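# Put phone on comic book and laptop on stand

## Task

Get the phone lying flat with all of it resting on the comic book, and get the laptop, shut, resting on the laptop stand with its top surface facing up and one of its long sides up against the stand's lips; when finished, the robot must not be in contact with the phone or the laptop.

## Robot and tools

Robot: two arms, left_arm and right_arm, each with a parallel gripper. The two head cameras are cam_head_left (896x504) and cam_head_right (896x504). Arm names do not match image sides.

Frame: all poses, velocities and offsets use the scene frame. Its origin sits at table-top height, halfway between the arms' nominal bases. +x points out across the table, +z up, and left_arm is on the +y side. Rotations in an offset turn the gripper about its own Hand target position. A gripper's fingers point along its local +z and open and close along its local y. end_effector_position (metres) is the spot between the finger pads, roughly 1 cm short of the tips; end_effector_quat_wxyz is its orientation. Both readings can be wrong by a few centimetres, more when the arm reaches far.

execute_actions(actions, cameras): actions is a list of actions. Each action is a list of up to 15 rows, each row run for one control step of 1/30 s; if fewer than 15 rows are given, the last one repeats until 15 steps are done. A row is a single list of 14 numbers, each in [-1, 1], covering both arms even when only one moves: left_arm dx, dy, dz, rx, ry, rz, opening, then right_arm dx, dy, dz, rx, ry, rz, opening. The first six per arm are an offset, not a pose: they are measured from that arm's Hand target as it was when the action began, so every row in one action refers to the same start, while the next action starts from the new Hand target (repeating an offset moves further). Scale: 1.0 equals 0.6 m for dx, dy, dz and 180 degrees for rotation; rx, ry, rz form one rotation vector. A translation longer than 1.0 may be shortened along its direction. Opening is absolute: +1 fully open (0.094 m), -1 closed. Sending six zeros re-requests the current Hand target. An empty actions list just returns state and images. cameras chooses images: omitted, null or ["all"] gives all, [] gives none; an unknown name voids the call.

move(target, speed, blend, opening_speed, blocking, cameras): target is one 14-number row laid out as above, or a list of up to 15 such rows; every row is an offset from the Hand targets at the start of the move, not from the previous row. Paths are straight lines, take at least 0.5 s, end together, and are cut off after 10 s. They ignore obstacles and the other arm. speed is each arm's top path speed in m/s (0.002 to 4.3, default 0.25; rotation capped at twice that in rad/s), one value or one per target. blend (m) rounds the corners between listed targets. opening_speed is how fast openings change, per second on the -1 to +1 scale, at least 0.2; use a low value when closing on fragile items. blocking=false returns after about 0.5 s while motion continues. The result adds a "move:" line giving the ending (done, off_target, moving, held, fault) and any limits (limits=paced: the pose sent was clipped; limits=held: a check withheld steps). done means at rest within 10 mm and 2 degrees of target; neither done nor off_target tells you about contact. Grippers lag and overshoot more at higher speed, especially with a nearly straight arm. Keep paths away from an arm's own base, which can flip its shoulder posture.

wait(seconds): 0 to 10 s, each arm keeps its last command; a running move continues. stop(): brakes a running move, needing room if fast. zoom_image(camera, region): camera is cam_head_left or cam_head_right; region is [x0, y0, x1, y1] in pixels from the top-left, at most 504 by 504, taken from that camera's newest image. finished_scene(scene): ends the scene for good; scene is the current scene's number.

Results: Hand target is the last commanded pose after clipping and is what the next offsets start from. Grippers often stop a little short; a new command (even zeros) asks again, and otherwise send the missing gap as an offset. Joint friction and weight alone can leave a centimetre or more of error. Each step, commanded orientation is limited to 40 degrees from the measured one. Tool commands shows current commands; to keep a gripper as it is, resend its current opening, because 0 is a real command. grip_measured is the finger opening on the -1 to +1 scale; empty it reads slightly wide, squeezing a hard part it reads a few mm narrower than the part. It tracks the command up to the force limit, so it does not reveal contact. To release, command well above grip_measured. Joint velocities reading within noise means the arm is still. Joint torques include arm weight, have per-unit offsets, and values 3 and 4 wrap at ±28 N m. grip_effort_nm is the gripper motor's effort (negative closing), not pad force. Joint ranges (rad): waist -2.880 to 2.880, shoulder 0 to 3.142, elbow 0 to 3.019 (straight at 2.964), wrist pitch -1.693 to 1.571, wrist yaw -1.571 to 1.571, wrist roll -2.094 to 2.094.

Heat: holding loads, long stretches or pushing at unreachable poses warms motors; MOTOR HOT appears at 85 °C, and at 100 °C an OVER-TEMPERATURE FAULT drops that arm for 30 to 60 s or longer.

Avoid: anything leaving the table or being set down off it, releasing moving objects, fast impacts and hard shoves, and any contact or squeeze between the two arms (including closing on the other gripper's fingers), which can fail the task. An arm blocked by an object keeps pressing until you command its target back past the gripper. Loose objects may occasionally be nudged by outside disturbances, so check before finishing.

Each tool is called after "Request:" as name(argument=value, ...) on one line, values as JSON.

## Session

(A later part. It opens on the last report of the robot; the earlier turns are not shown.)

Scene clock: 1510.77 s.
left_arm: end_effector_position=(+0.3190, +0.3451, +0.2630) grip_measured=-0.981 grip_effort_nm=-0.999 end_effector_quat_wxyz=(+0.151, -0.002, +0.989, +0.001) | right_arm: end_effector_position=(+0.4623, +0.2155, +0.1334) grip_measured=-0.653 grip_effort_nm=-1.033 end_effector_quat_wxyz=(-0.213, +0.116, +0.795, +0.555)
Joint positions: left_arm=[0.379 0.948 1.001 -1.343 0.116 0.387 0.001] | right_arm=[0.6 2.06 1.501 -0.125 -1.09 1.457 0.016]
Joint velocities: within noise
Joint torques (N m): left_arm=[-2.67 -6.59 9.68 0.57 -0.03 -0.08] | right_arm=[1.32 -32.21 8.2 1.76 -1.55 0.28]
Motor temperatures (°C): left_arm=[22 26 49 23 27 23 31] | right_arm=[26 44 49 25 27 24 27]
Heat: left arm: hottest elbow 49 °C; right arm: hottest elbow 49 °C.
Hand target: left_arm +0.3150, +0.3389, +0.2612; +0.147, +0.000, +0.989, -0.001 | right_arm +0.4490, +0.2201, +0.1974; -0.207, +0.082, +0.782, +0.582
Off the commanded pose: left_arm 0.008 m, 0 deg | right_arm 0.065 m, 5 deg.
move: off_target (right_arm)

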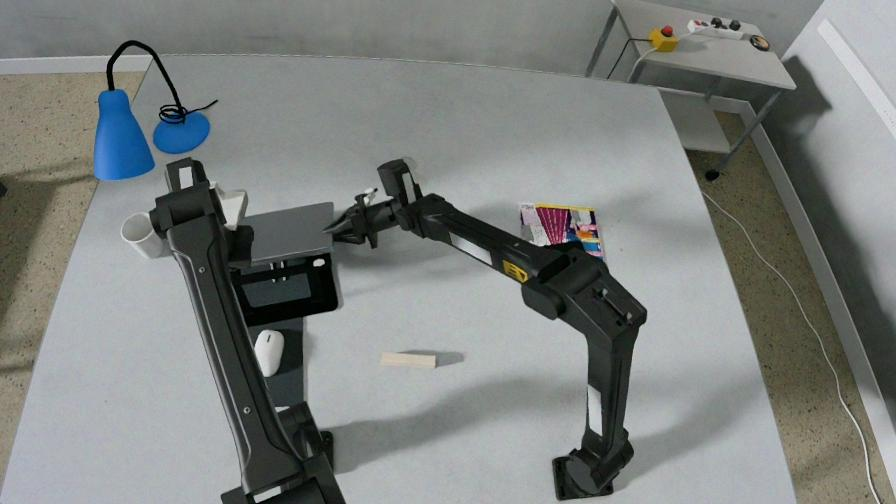

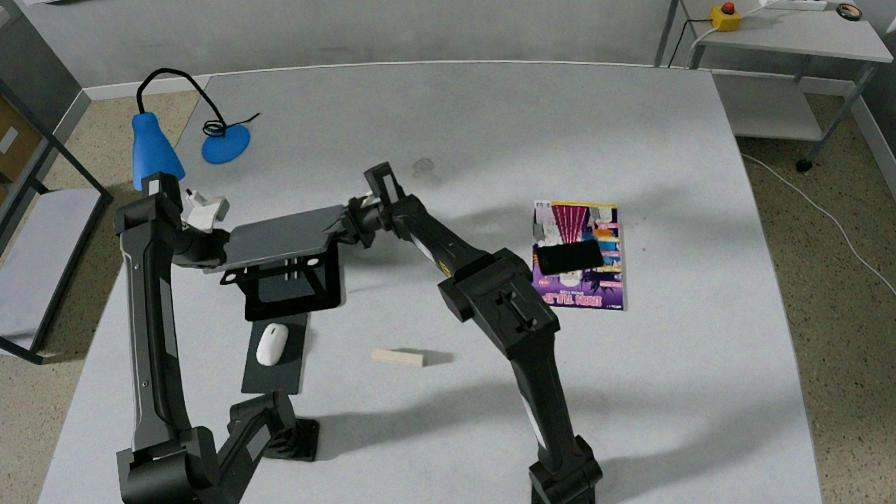

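Request:
move(target=[[-0.01,0,-0.25,0,0,0,-1,0,0,0,0,0,0,-0.95]], speed=0.12)

Request:
zoom_image(camera="cam_head_right", region=[170, 180, 390, 330])

Scene clock: 1515.43 s.
left_arm: end_effector_position=(+0.3077, +0.3402, +0.1156) grip_measured=-0.981 grip_effort_nm=-1.004 end_effector_quat_wxyz=(+0.148, -0.002, +0.989, +0.000) | right_arm: end_effector_position=(+0.4623, +0.2155, +0.1334) grip_measured=-0.653 grip_effort_nm=-1.043 end_effector_quat_wxyz=(-0.213, +0.116, +0.795, +0.555)
Joint positions: left_arm=[0.379 0.983 0.63 -0.944 0.116 0.387 0.001] | right_arm=[0.6 2.06 1.501 -0.125 -1.09 1.457 0.016]
Joint velocities: within noise
Joint torques (N m): left_arm=[-1.67 -5.19 9.32 1.35 0.08 -0.05] | right_arm=[1.26 -32.21 8.18 1.73 -1.55 0.29]
Motor temperatures (°C): left_arm=[22 26 48 24 27 23 31] | right_arm=[26 45 48 25 28 24 27]
Heat: left arm: hottest elbow 48 °C; right arm: hottest elbow 48 °C.
Hand target: left_arm +0.3091, +0.3389, +0.1111; +0.147, +0.000, +0.989, -0.001 | right_arm +0.4490, +0.2201, +0.1974; -0.207, +0.082, +0.782, +0.582
Off the commanded pose: left_arm 0.005 m, 0 deg | right_arm 0.066 m, 5 deg.
move: off_target (right_arm)

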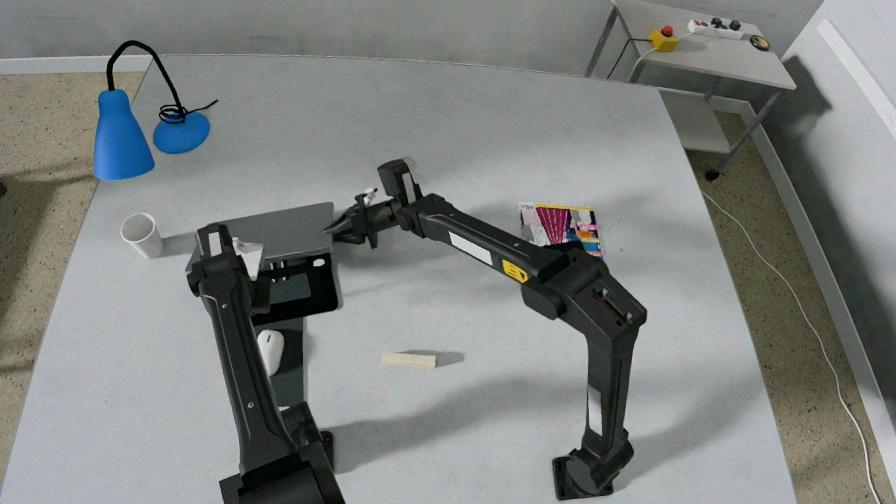

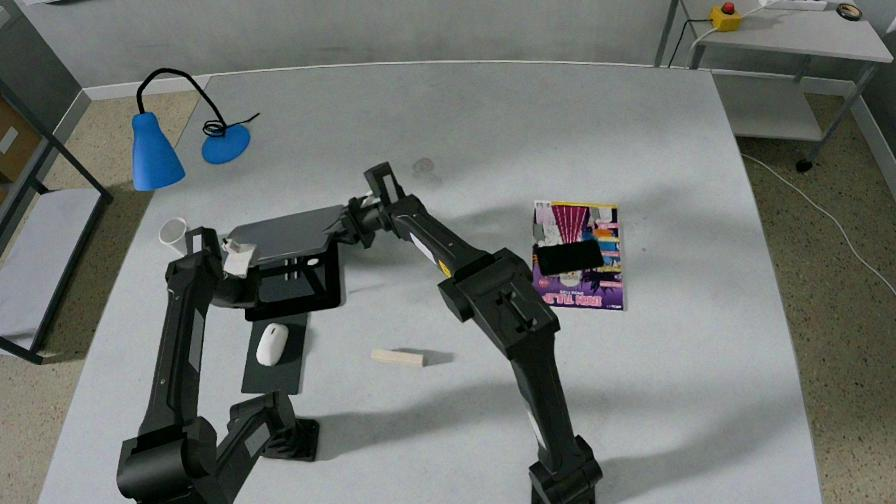

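Scaled by 2.291.

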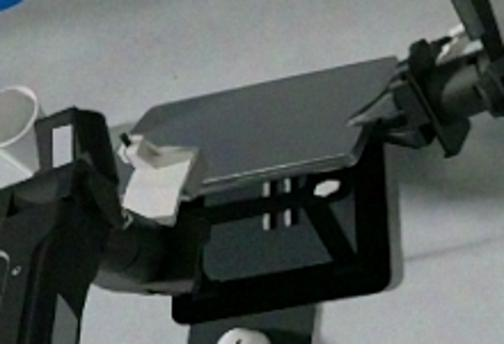

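Request:
move(target=[[0.12,0,-0.02,0,0,0,-1,0,0,0,0,0,0,-0.95]], speed=0.06)

Request:
zoom_image(camera="cam_head_right", region=[170, 180, 390, 330])

Request:
zoom_image(camera="cam_head_left", region=[170, 180, 390, 330])

Scene clock: 1520.40 s.
left_arm: end_effector_position=(+0.3243, +0.3272, +0.0756) grip_measured=-0.981 grip_effort_nm=-0.989 end_effector_quat_wxyz=(+0.095, -0.018, +0.995, -0.020) | right_arm: end_effector_position=(+0.4639, +0.2150, +0.1312) grip_measured=-0.653 grip_effort_nm=-1.033 end_effector_quat_wxyz=(-0.210, +0.124, +0.797, +0.553)
Joint positions: left_arm=[0.307 1.155 0.643 -0.89 0.096 0.291 0.001] | right_arm=[0.6 2.059 1.498 -0.122 -1.075 1.466 0.016]
Joint velocities: within noise
Joint torques (N m): left_arm=[-4.01 -4.78 18.07 2.97 -0.06 0.08] | right_arm=[1.26 -32.09 8.47 1.69 -2.07 0.21]
Motor temperatures (°C): left_arm=[22 26 48 24 27 23 31] | right_arm=[26 45 48 25 28 23 27]
Heat: left arm: hottest elbow 48 °C; right arm: hottest elbow 48 °C.
Hand target: left_arm +0.3811, +0.3389, +0.0992; +0.148, +0.000, +0.989, -0.001 | right_arm +0.4490, +0.2201, +0.1973; -0.207, +0.082, +0.782, +0.582
Off the commanded pose: left_arm 0.063 m, 7 deg | right_arm 0.068 m, 6 deg.
move: off_target (left_arm, right_arm)

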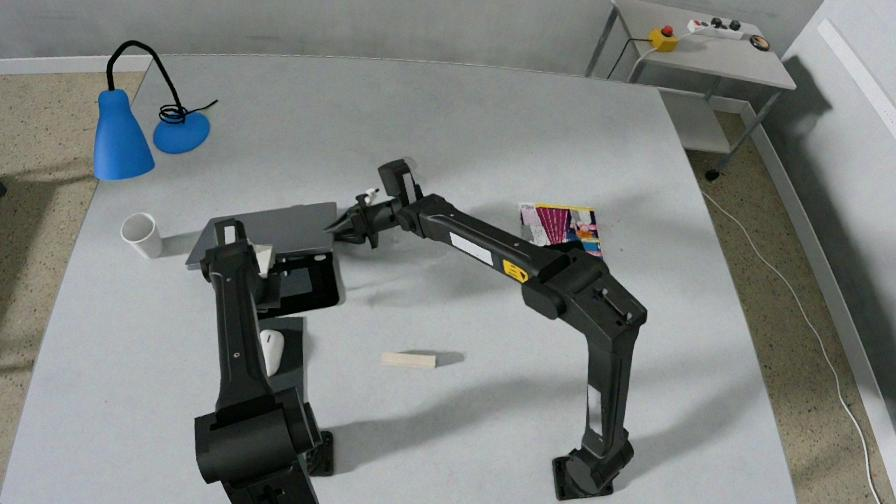

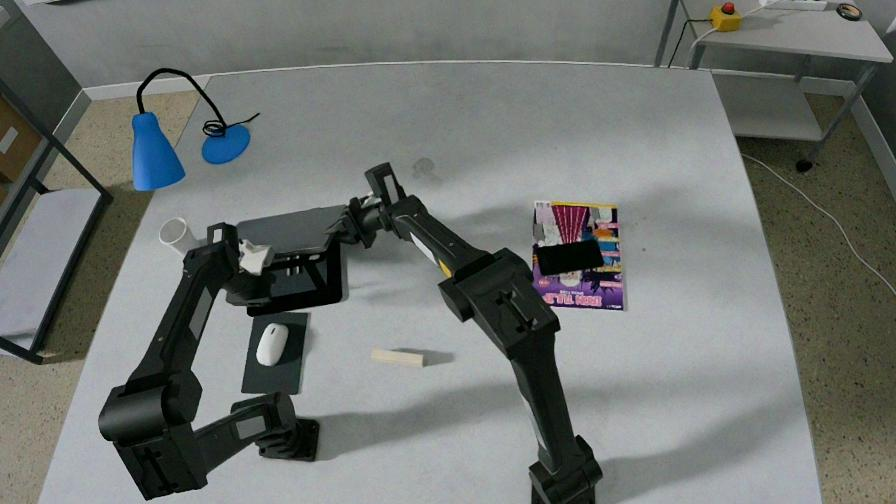

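Scaled by 2.291.

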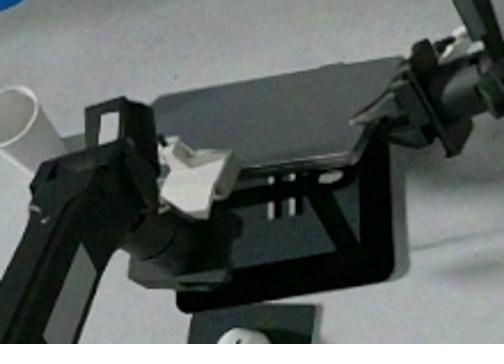

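Scaled by 2.291.

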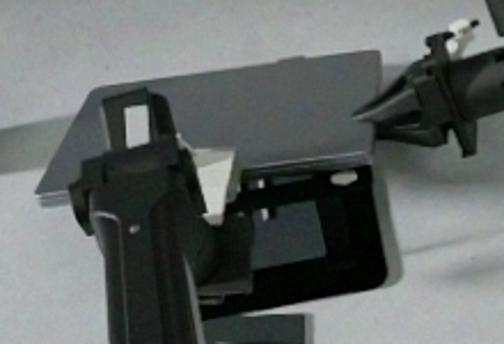

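Request:
move(target=[[-0.12,0.01,0.0,0,0,0,-1,0,0,0,0,0,0,-0.95]], speed=0.08)

Request:
zoom_image(camera="cam_head_right", region=[170, 180, 390, 330])

Request:
zoom_image(camera="cam_head_left", region=[170, 180, 390, 330])

Scene clock: 1525.67 s.
left_arm: end_effector_position=(+0.3137, +0.3426, +0.0986) grip_measured=-0.981 grip_effort_nm=-0.994 end_effector_quat_wxyz=(+0.145, +0.002, +0.989, -0.002) | right_arm: end_effector_position=(+0.4631, +0.2151, +0.1341) grip_measured=-0.653 grip_effort_nm=-1.033 end_effector_quat_wxyz=(-0.212, +0.122, +0.795, +0.555)
Joint positions: left_arm=[0.38 1.033 0.612 -0.883 0.118 0.396 0.001] | right_arm=[0.6 2.056 1.498 -0.12 -1.081 1.47 0.016]
Joint velocities: within noise
Joint torques (N m): left_arm=[0.38 -7.41 9.1 0.65 0.2 0.07] | right_arm=[1.32 -31.85 8.43 1.59 -1.84 0.17]
Motor temperatures (°C): left_arm=[22 26 48 24 27 23 31] | right_arm=[26 47 47 25 30 23 27]
Heat: left arm: hottest elbow 48 °C; right arm: hottest shoulder 47 °C.
Hand target: left_arm +0.3091, +0.3449, +0.0992; +0.148, +0.000, +0.989, -0.001 | right_arm +0.4491, +0.2201, +0.1972; -0.207, +0.082, +0.782, +0.582
Off the commanded pose: left_arm 0.005 m, 0 deg | right_arm 0.065 m, 6 deg.
move: off_target (right_arm)

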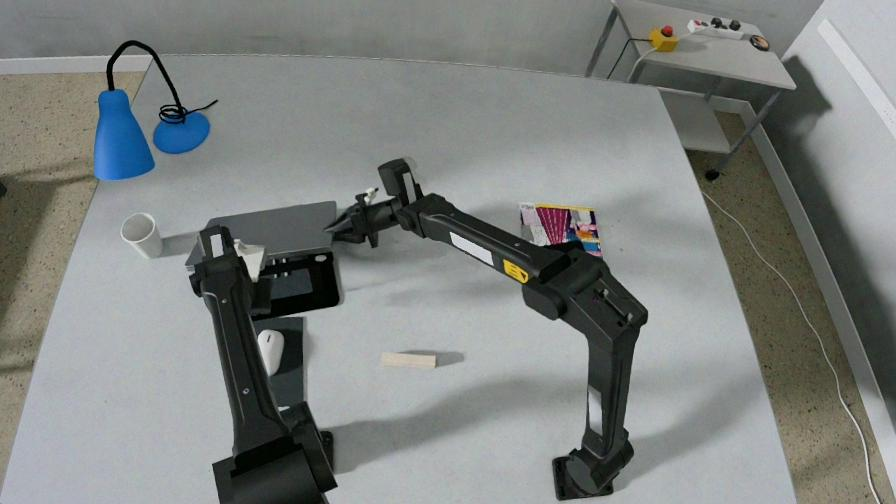

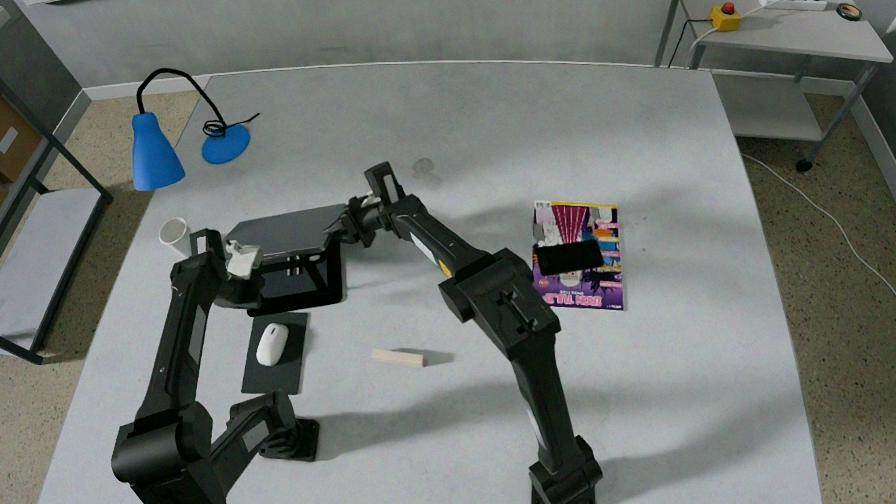

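Scaled by 2.291.

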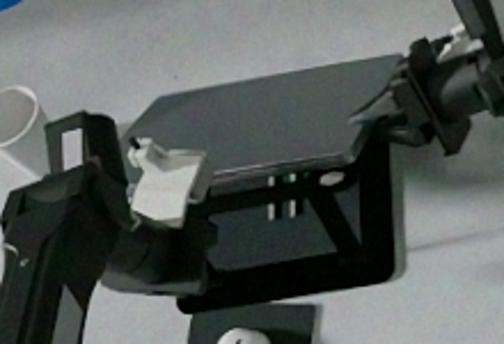

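Scaled by 2.291.

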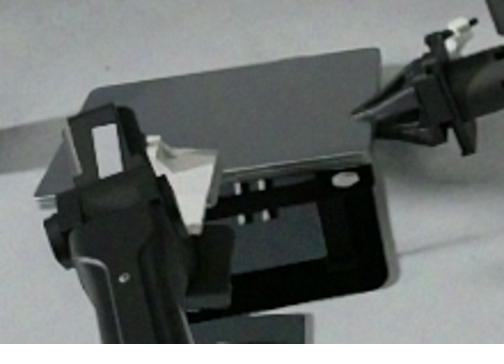

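Request:
move(target=[[0.11,0,0.02,0,0,0,-1,0,0,0,0,0,0,-0.95],[0.17,0,0.03,0,0,0,-1,-0.02,0,0.01,0,0,0,-0.95]], speed=0.05)

Request:
zoom_image(camera="cam_head_right", region=[170, 180, 390, 330])

Request:
zoom_image(camera="cam_head_left", region=[170, 180, 390, 330])

Scene clock: 1530.87 s.
left_arm: end_effector_position=(+0.3490, +0.3328, +0.0856) grip_measured=-0.981 grip_effort_nm=-0.989 end_effector_quat_wxyz=(+0.090, -0.016, +0.996, -0.018) | right_arm: end_effector_position=(+0.4651, +0.2141, +0.1402) grip_measured=-0.653 grip_effort_nm=-1.038 end_effector_quat_wxyz=(-0.207, +0.138, +0.794, +0.555)
Joint positions: left_arm=[0.294 1.219 0.722 -0.912 0.089 0.284 0.001] | right_arm=[0.6 2.039 1.485 -0.098 -1.057 1.511 0.016]
Joint velocities: within noise
Joint torques (N m): left_arm=[-2.55 -5.3 19.84 2.22 0.11 0.02] | right_arm=[2.08 -32.38 7.34 1.35 -2.32 -0.07]
Motor temperatures (°C): left_arm=[22 26 49 24 27 23 31] | right_arm=[26 47 47 25 31 23 27]
Heat: left arm: hottest elbow 49 °C; right arm: hottest shoulder 47 °C.
Hand target: left_arm +0.4112, +0.3448, +0.1173; +0.148, +0.000, +0.989, -0.001 | right_arm +0.4371, +0.2201, +0.2031; -0.207, +0.082, +0.782, +0.582
Off the commanded pose: left_arm 0.071 m, 7 deg | right_arm 0.069 m, 7 deg.
move: off_target (left_arm, right_arm)

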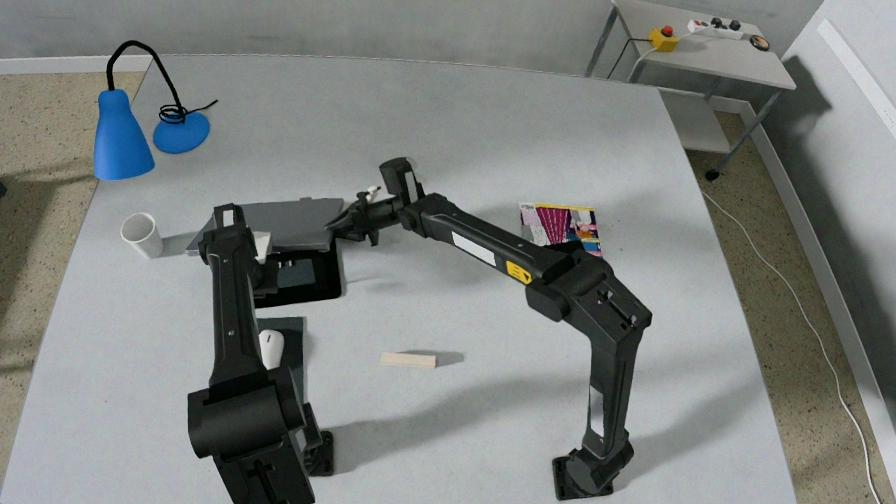

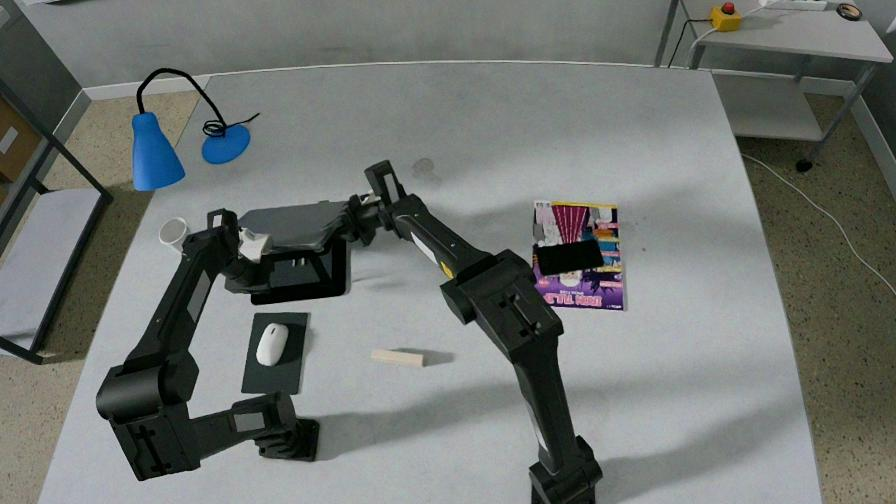

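Scaled by 2.291.

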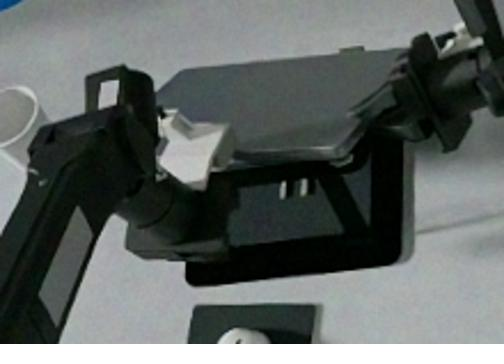

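Scaled by 2.291.

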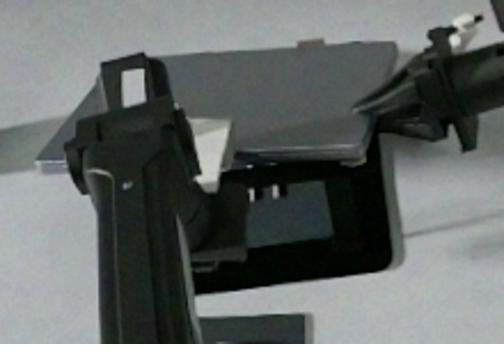

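Request:
move(target=[[-0.17,0.01,0.03,0,0,0,-1,0,0,0,0,0,0,-0.95]], speed=0.1, cameras=[])

Request:
move(target=[[-0.17,0.08,0.25,0,0,0,-1,0,0,-0.1,0,0,0,-0.95]], speed=0.12)

Request:
zoom_image(camera="cam_head_right", region=[170, 180, 390, 330])

Request:
zoom_image(camera="cam_head_left", region=[170, 180, 390, 330])

Scene clock: 1537.63 s.
left_arm: end_effector_position=(+0.3152, +0.3492, +0.1354) grip_measured=-0.981 grip_effort_nm=-0.989 end_effector_quat_wxyz=(+0.148, +0.002, +0.989, +0.000) | right_arm: end_effector_position=(+0.4599, +0.2117, +0.1431) grip_measured=-0.653 grip_effort_nm=-1.043 end_effector_quat_wxyz=(-0.211, +0.135, +0.793, +0.556)
Joint positions: left_arm=[0.401 0.996 0.692 -0.996 0.124 0.416 0.001] | right_arm=[0.6 2.027 1.471 -0.098 -1.069 1.511 0.016]
Joint velocities: within noise
Joint torques (N m): left_arm=[-0.21 -6.89 9.29 0.55 0.18 0.08] | right_arm=[2.08 -31.5 8.03 1.48 -1.94 -0.06]
Motor temperatures (°C): left_arm=[22 26 50 24 27 23 31] | right_arm=[26 49 46 25 32 23 27]
Heat: left arm: hottest elbow 50 °C; right arm: hottest shoulder 49 °C.
Hand target: left_arm +0.3091, +0.3508, +0.1352; +0.148, +0.000, +0.989, -0.001 | right_arm +0.4370, +0.2200, +0.2032; -0.207, +0.082, +0.782, +0.582
Off the commanded pose: left_arm 0.006 m, 0 deg | right_arm 0.065 m, 7 deg.
move: off_target (right_arm)
No camera images: "cameras" was empty.

Scene clock: 1540.17 s.
left_arm: end_effector_position=(+0.2016, +0.3875, +0.2544) grip_measured=-0.981 grip_effort_nm=-0.994 end_effector_quat_wxyz=(+0.125, -0.002, +0.992, -0.026) | right_arm: end_effector_position=(+0.4565, +0.2095, +0.1362) grip_measured=-0.653 grip_effort_nm=-1.043 end_effector_quat_wxyz=(-0.200, +0.125, +0.786, +0.572)
Joint positions: left_arm=[0.848 0.814 0.923 -1.557 0.225 0.859 0.001] | right_arm=[0.6 2.028 1.423 0.016 -1.07 1.535 0.016]
Joint velocities: within noise
Joint torques (N m): left_arm=[-0.32 -3.96 16.85 0.29 0.37 0.11] | right_arm=[2.08 -25 7.57 2.07 -1.83 -0.26]
Motor temperatures (°C): left_arm=[22 26 50 24 27 23 31] | right_arm=[26 49 46 25 32 24 27]
Heat: left arm: hottest elbow 50 °C; right arm: hottest shoulder 49 °C.
Hand target: left_arm +0.2071, +0.3989, +0.2853; +0.147, +0.000, +0.989, -0.001 | right_arm +0.4370, +0.2200, +0.1432; -0.207, +0.082, +0.782, +0.582
Off the commanded pose: left_arm 0.033 m, 4 deg | right_arm 0.023 m, 5 deg.
move: off_target (left_arm, right_arm)

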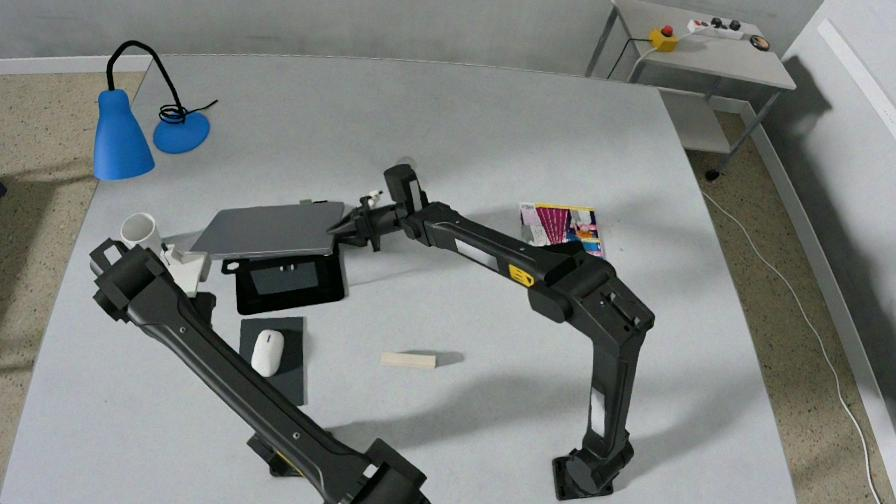

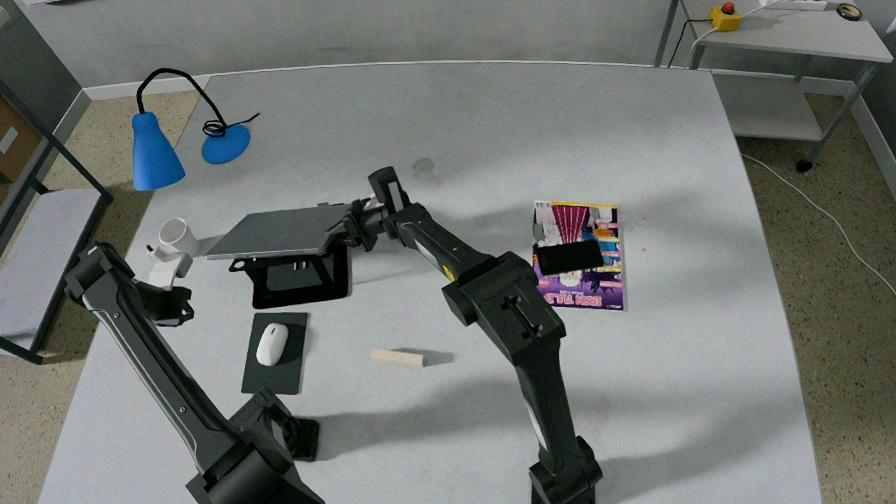

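Scaled by 2.291.

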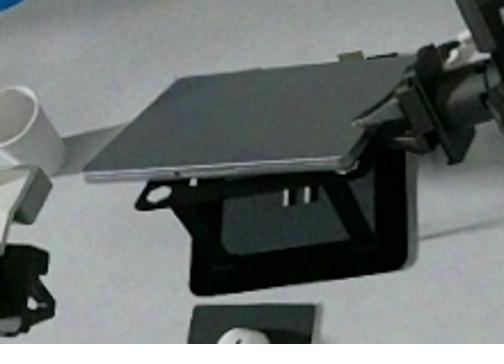

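Scaled by 2.291.

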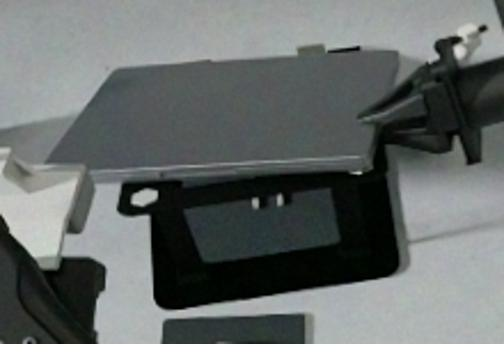

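Request:
move(target=[[0,0.0,0.03,0,0,0,-1,0,0,-0.06,0,0,0,-0.95]], speed=0.1)

Request:
zoom_image(camera="cam_head_right", region=[170, 180, 390, 330])

Request:
zoom_image(camera="cam_head_left", region=[170, 180, 390, 330])

Scene clock: 1545.07 s.
left_arm: end_effector_position=(+0.2016, +0.3874, +0.2750) grip_measured=-0.981 grip_effort_nm=-0.989 end_effector_quat_wxyz=(+0.129, -0.001, +0.991, -0.022) | right_arm: end_effector_position=(+0.4582, +0.2107, +0.1317) grip_measured=-0.656 grip_effort_nm=-1.038 end_effector_quat_wxyz=(-0.197, +0.115, +0.779, +0.584)
Joint positions: left_arm=[0.849 0.814 0.976 -1.599 0.226 0.86 0.001] | right_arm=[0.599 2.045 1.414 0.093 -1.084 1.557 0.016]
Joint velocities: within noise
Joint torques (N m): left_arm=[-0.26 -2.84 16.77 0.25 0.3 0.11] | right_arm=[2.02 -21.95 6.67 2.28 -1.35 -0.43]
Motor temperatures (°C): left_arm=[22 26 50 24 27 23 31] | right_arm=[26 48 46 25 32 24 28]
Heat: left arm: hottest elbow 50 °C; right arm: hottest shoulder 48 °C.
Hand target: left_arm +0.2071, +0.3988, +0.3032; +0.148, +0.000, +0.989, -0.001 | right_arm +0.4371, +0.2200, +0.1072; -0.207, +0.082, +0.782, +0.582
Off the commanded pose: left_arm 0.031 m, 3 deg | right_arm 0.034 m, 4 deg.
move: off_target (left_arm, right_arm)

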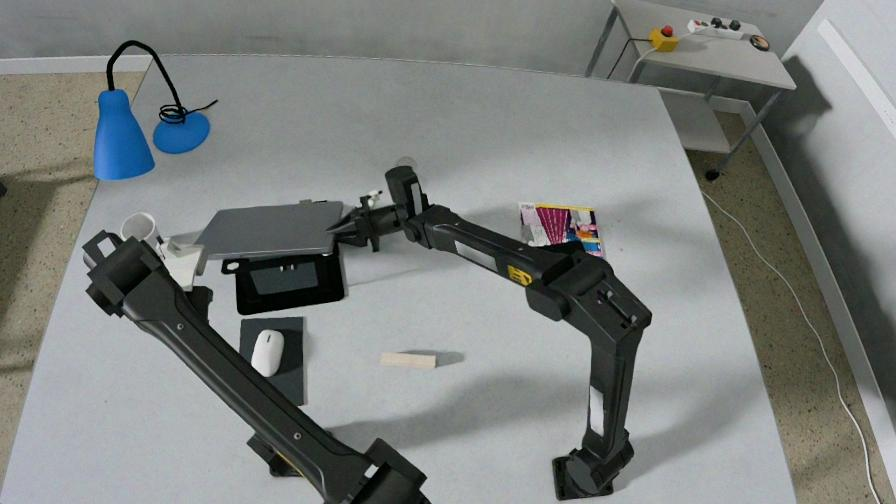

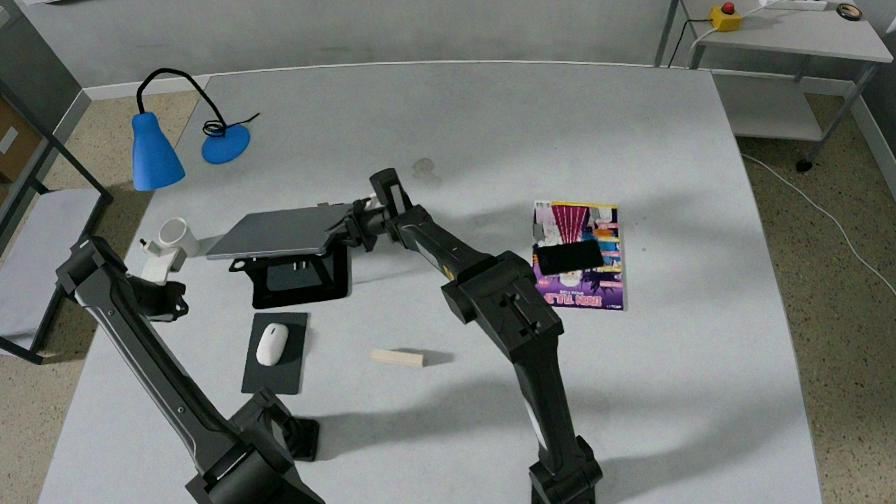

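Scaled by 2.291.

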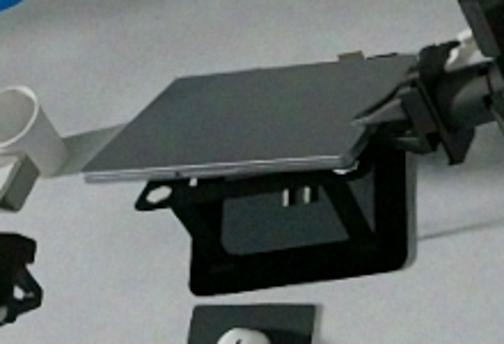

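Scaled by 2.291.

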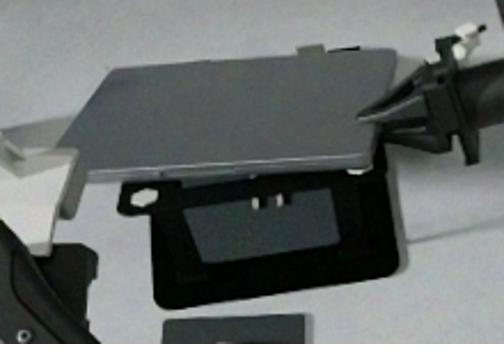

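Request:
move(target=[[0,0.0,0.0,0,0,0,-1,0,0,0.13,0,0,0,-0.95]], speed=0.08, cameras=[])

Request:
zoom_image(camera="cam_head_left", region=[170, 180, 390, 330])

Scene clock: 1554.77 s.
left_arm: end_effector_position=(+0.2015, +0.3873, +0.2750) grip_measured=-0.981 grip_effort_nm=-0.989 end_effector_quat_wxyz=(+0.129, -0.001, +0.991, -0.022) | right_arm: end_effector_position=(+0.4509, +0.2050, +0.1337) grip_measured=-0.656 grip_effort_nm=-1.043 end_effector_quat_wxyz=(-0.209, +0.129, +0.789, +0.563)
Joint positions: left_arm=[0.849 0.814 0.976 -1.599 0.226 0.86 0.001] | right_arm=[0.599 2.019 1.414 -0.024 -1.077 1.519 0.016]
Joint velocities: within noise
Joint torques (N m): left_arm=[-0.5 -3.37 16.75 0.14 0.3 0.17] | right_arm=[2.14 -28.98 10.21 0.58 -1.62 -0.12]
Motor temperatures (°C): left_arm=[22 26 52 24 27 23 31] | right_arm=[26 49 45 25 31 24 28]
Heat: left arm: hottest elbow 52 °C; right arm: hottest shoulder 49 °C.
Hand target: left_arm +0.2071, +0.3988, +0.3032; +0.147, +0.000, +0.989, -0.001 | right_arm +0.4371, +0.2201, +0.1854; -0.207, +0.082, +0.782, +0.582
Off the commanded pose: left_arm 0.031 m, 3 deg | right_arm 0.055 m, 6 deg.
move: off_target (left_arm, right_arm)
No camera images: "cameras" was empty.

Scaled by 2.291.

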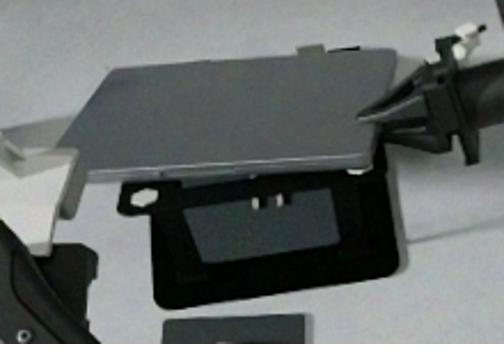

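Request:
move(target=[[0,0.0,0.0,0,0,0,-1,0.06,0,-0.01,0,0,0,-0.95]], speed=0.04)

Request:
zoom_image(camera="cam_head_left", region=[170, 180, 390, 330])

Request:
zoom_image(camera="cam_head_right", region=[170, 180, 390, 330])

Scene clock: 1559.50 s.
left_arm: end_effector_position=(+0.2015, +0.3874, +0.2750) grip_measured=-0.981 grip_effort_nm=-0.994 end_effector_quat_wxyz=(+0.129, -0.001, +0.991, -0.022) | right_arm: end_effector_position=(+0.4587, +0.2056, +0.1401) grip_measured=-0.656 grip_effort_nm=-1.033 end_effector_quat_wxyz=(-0.219, +0.120, +0.791, +0.559)
Joint positions: left_arm=[0.849 0.814 0.976 -1.599 0.226 0.86 0.001] | right_arm=[0.589 2.034 1.469 -0.109 -1.108 1.474 0.016]
Joint velocities: within noise
Joint torques (N m): left_arm=[-0.21 -3.19 16.83 0.2 0.3 0.13] | right_arm=[0.44 -25.17 14 1.03 -1.48 0]
Motor temperatures (°C): left_arm=[22 26 53 24 27 23 31] | right_arm=[26 48 45 25 32 24 28]
Heat: left arm: hottest elbow 53 °C; right arm: hottest shoulder 48 °C.
Hand target: left_arm +0.2071, +0.3989, +0.3032; +0.147, +0.000, +0.989, -0.001 | right_arm +0.4730, +0.2201, +0.1790; -0.207, +0.082, +0.782, +0.582
Off the commanded pose: left_arm 0.031 m, 3 deg | right_arm 0.044 m, 5 deg.
move: off_target (left_arm, right_arm)

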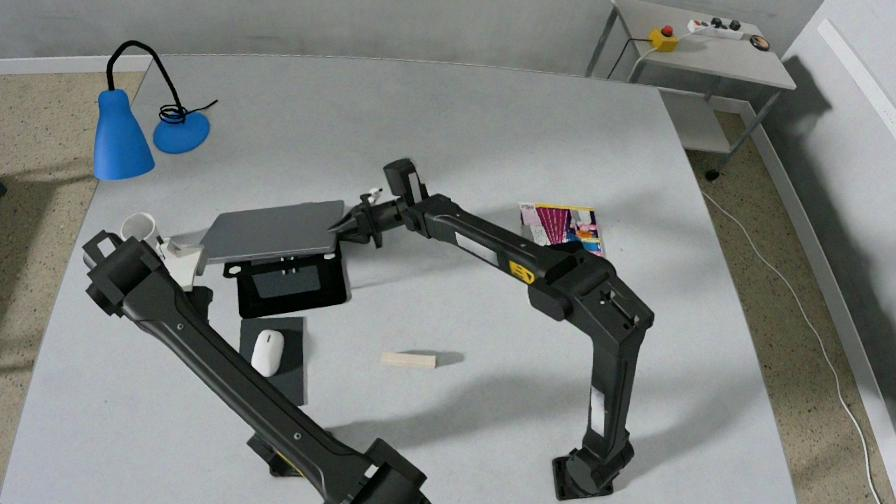

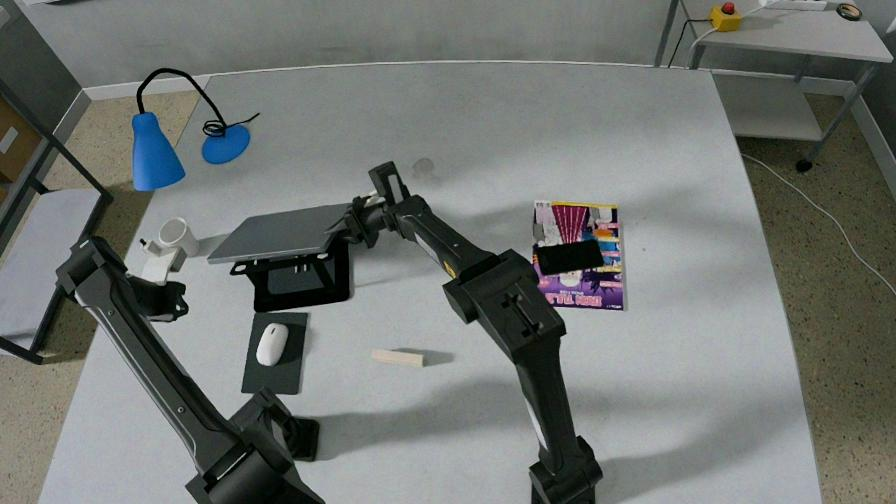

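Scaled by 2.291.

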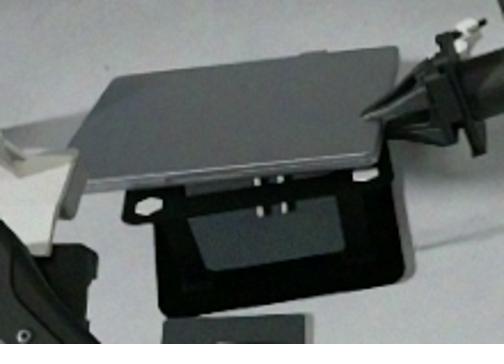

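Scaled by 2.291.

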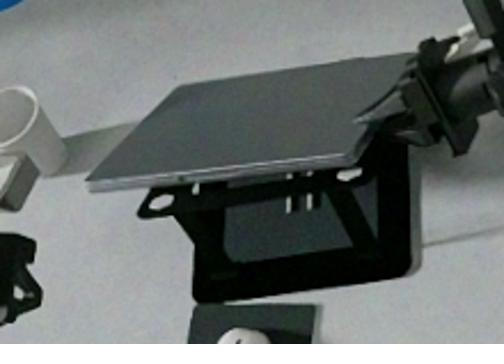

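Request:
move(target=[[0,0.0,0.0,0,0,0,-1,-0.02,0,-0.09,0,0,0,-0.95]], speed=0.08, cameras=["cam_head_left","cam_head_right"])

Request:
zoom_image(camera="cam_head_left", region=[205, 190, 355, 275])

Request:
zoom_image(camera="cam_head_right", region=[205, 190, 355, 275])

Scene clock: 1590.90 s.
left_arm: end_effector_position=(+0.2015, +0.3874, +0.2750) grip_measured=-0.981 grip_effort_nm=-0.989 end_effector_quat_wxyz=(+0.129, -0.001, +0.991, -0.022) | right_arm: end_effector_position=(+0.4671, +0.2088, +0.1252) grip_measured=-0.656 grip_effort_nm=-1.038 end_effector_quat_wxyz=(-0.207, +0.109, +0.785, +0.574)
Joint positions: left_arm=[0.849 0.814 0.976 -1.599 0.226 0.861 0.001] | right_arm=[0.586 2.074 1.469 -0.011 -1.113 1.489 0.016]
Joint velocities: within noise
Joint torques (N m): left_arm=[-0.38 -3.43 16.85 0.43 0.32 0.15] | right_arm=[1.49 -23.94 9.1 2.07 -1.02 -0.1]
Motor temperatures (°C): left_arm=[22 25 55 23 27 23 31] | right_arm=[26 49 52 25 32 24 28]
Heat: left arm: hottest elbow 55 °C; right arm: hottest elbow 52 °C.
Hand target: left_arm +0.2071, +0.3989, +0.3031; +0.147, +0.000, +0.989, -0.001 | right_arm +0.4611, +0.2200, +0.1253; -0.207, +0.082, +0.782, +0.582
Off the commanded pose: left_arm 0.031 m, 3 deg | right_arm 0.013 m, 3 deg.
move: off_target (left_arm, right_arm)

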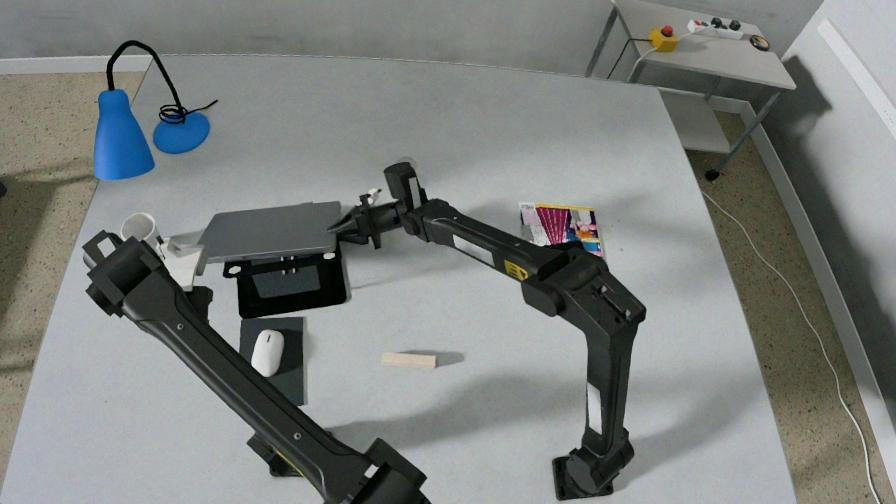

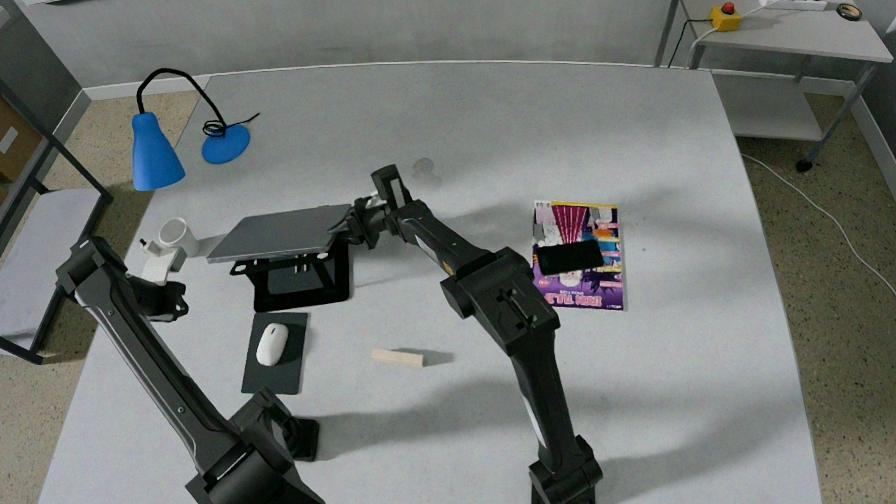

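Scaled by 3.360.

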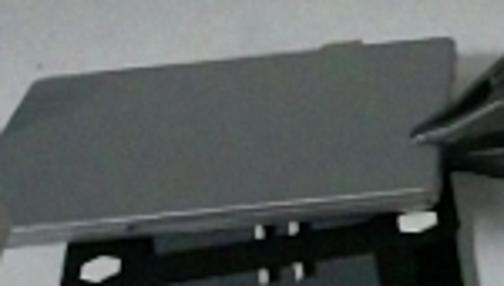

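Scaled by 3.360.

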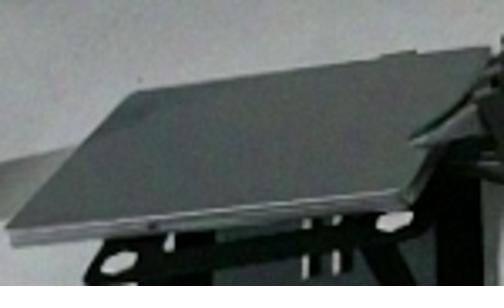

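Request:
move(target=[[0.405,0.052,0.045,0,0.05,0,-1,0,0,0,0,0,0,-0.95],[0.6965,0.0935,-0.0885,0,0.0944,0,-1,0,0,0,0,0,0,-0.95]], speed=0.25, blend=[0.05,0])

Request:
zoom_image(camera="cam_head_right", region=[170, 140, 370, 290])

Scene clock: 1605.03 s.
left_arm: end_effector_position=(+0.6105, +0.4555, +0.2225) grip_measured=-0.981 grip_effort_nm=-0.989 end_effector_quat_wxyz=(-0.016, +0.000, +1.000, -0.008) | right_arm: end_effector_position=(+0.4671, +0.2088, +0.1250) grip_measured=-0.656 grip_effort_nm=-1.038 end_effector_quat_wxyz=(-0.208, +0.109, +0.785, +0.574)
Joint positions: left_arm=[0.325 2.013 2.077 -1.671 0.004 0.354 0.001] | right_arm=[0.586 2.075 1.469 -0.011 -1.113 1.49 0.016]
Joint velocities: within noise
Joint torques (N m): left_arm=[-1.49 -21.83 16.28 -0.21 -0.08 -0.09] | right_arm=[1.55 -23.94 9.1 2.1 -1.02 -0.11]
Motor temperatures (°C): left_arm=[22 25 55 23 27 23 31] | right_arm=[26 47 51 25 31 24 28]
Heat: left arm: hottest elbow 55 °C; right arm: hottest elbow 51 °C.
Hand target: left_arm +0.6249, +0.4550, +0.2502; +0.000, +0.000, +1.000, -0.001 | right_arm +0.4611, +0.2200, +0.1251; -0.207, +0.082, +0.782, +0.582
Off the commanded pose: left_arm 0.031 m, 2 deg | right_arm 0.013 m, 3 deg.
joint sent to its limit (left arm) — joint 4 (wrist pitch), lower limit. The joint targets still meet the commanded pose.
move: off_target (left_arm, right_arm)

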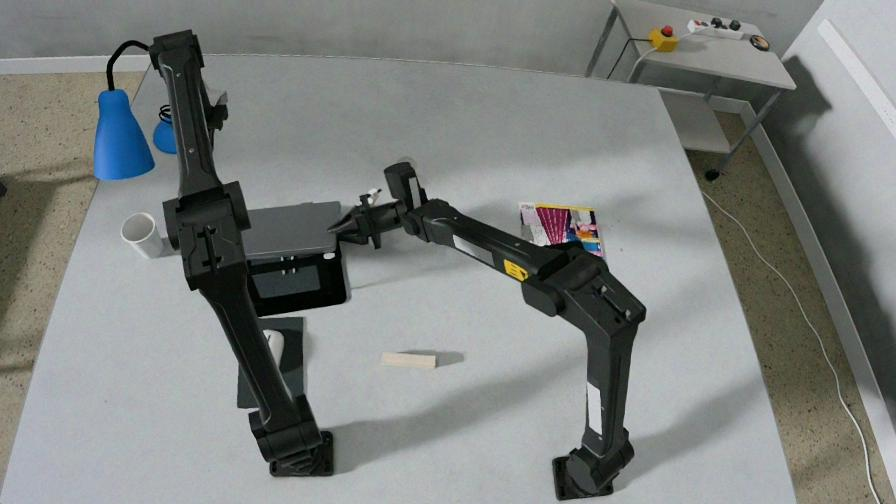

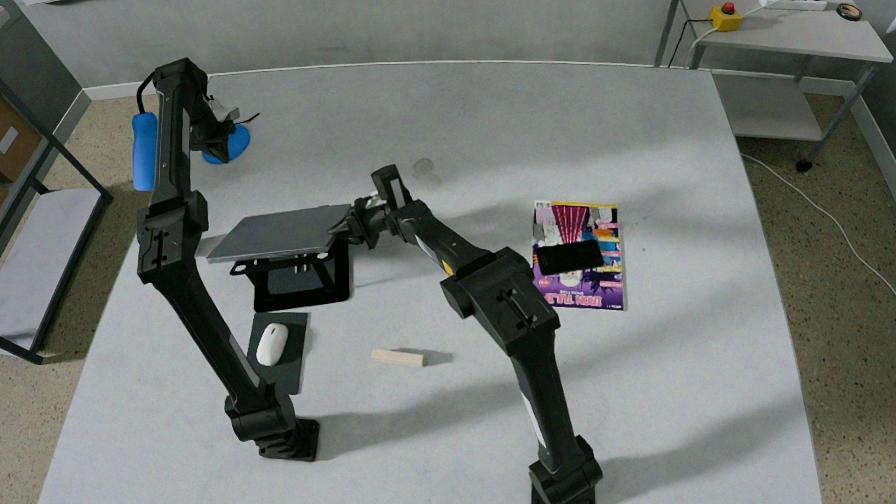

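Scaled by 2.520.

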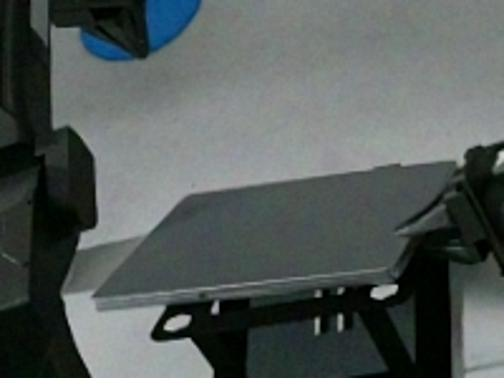

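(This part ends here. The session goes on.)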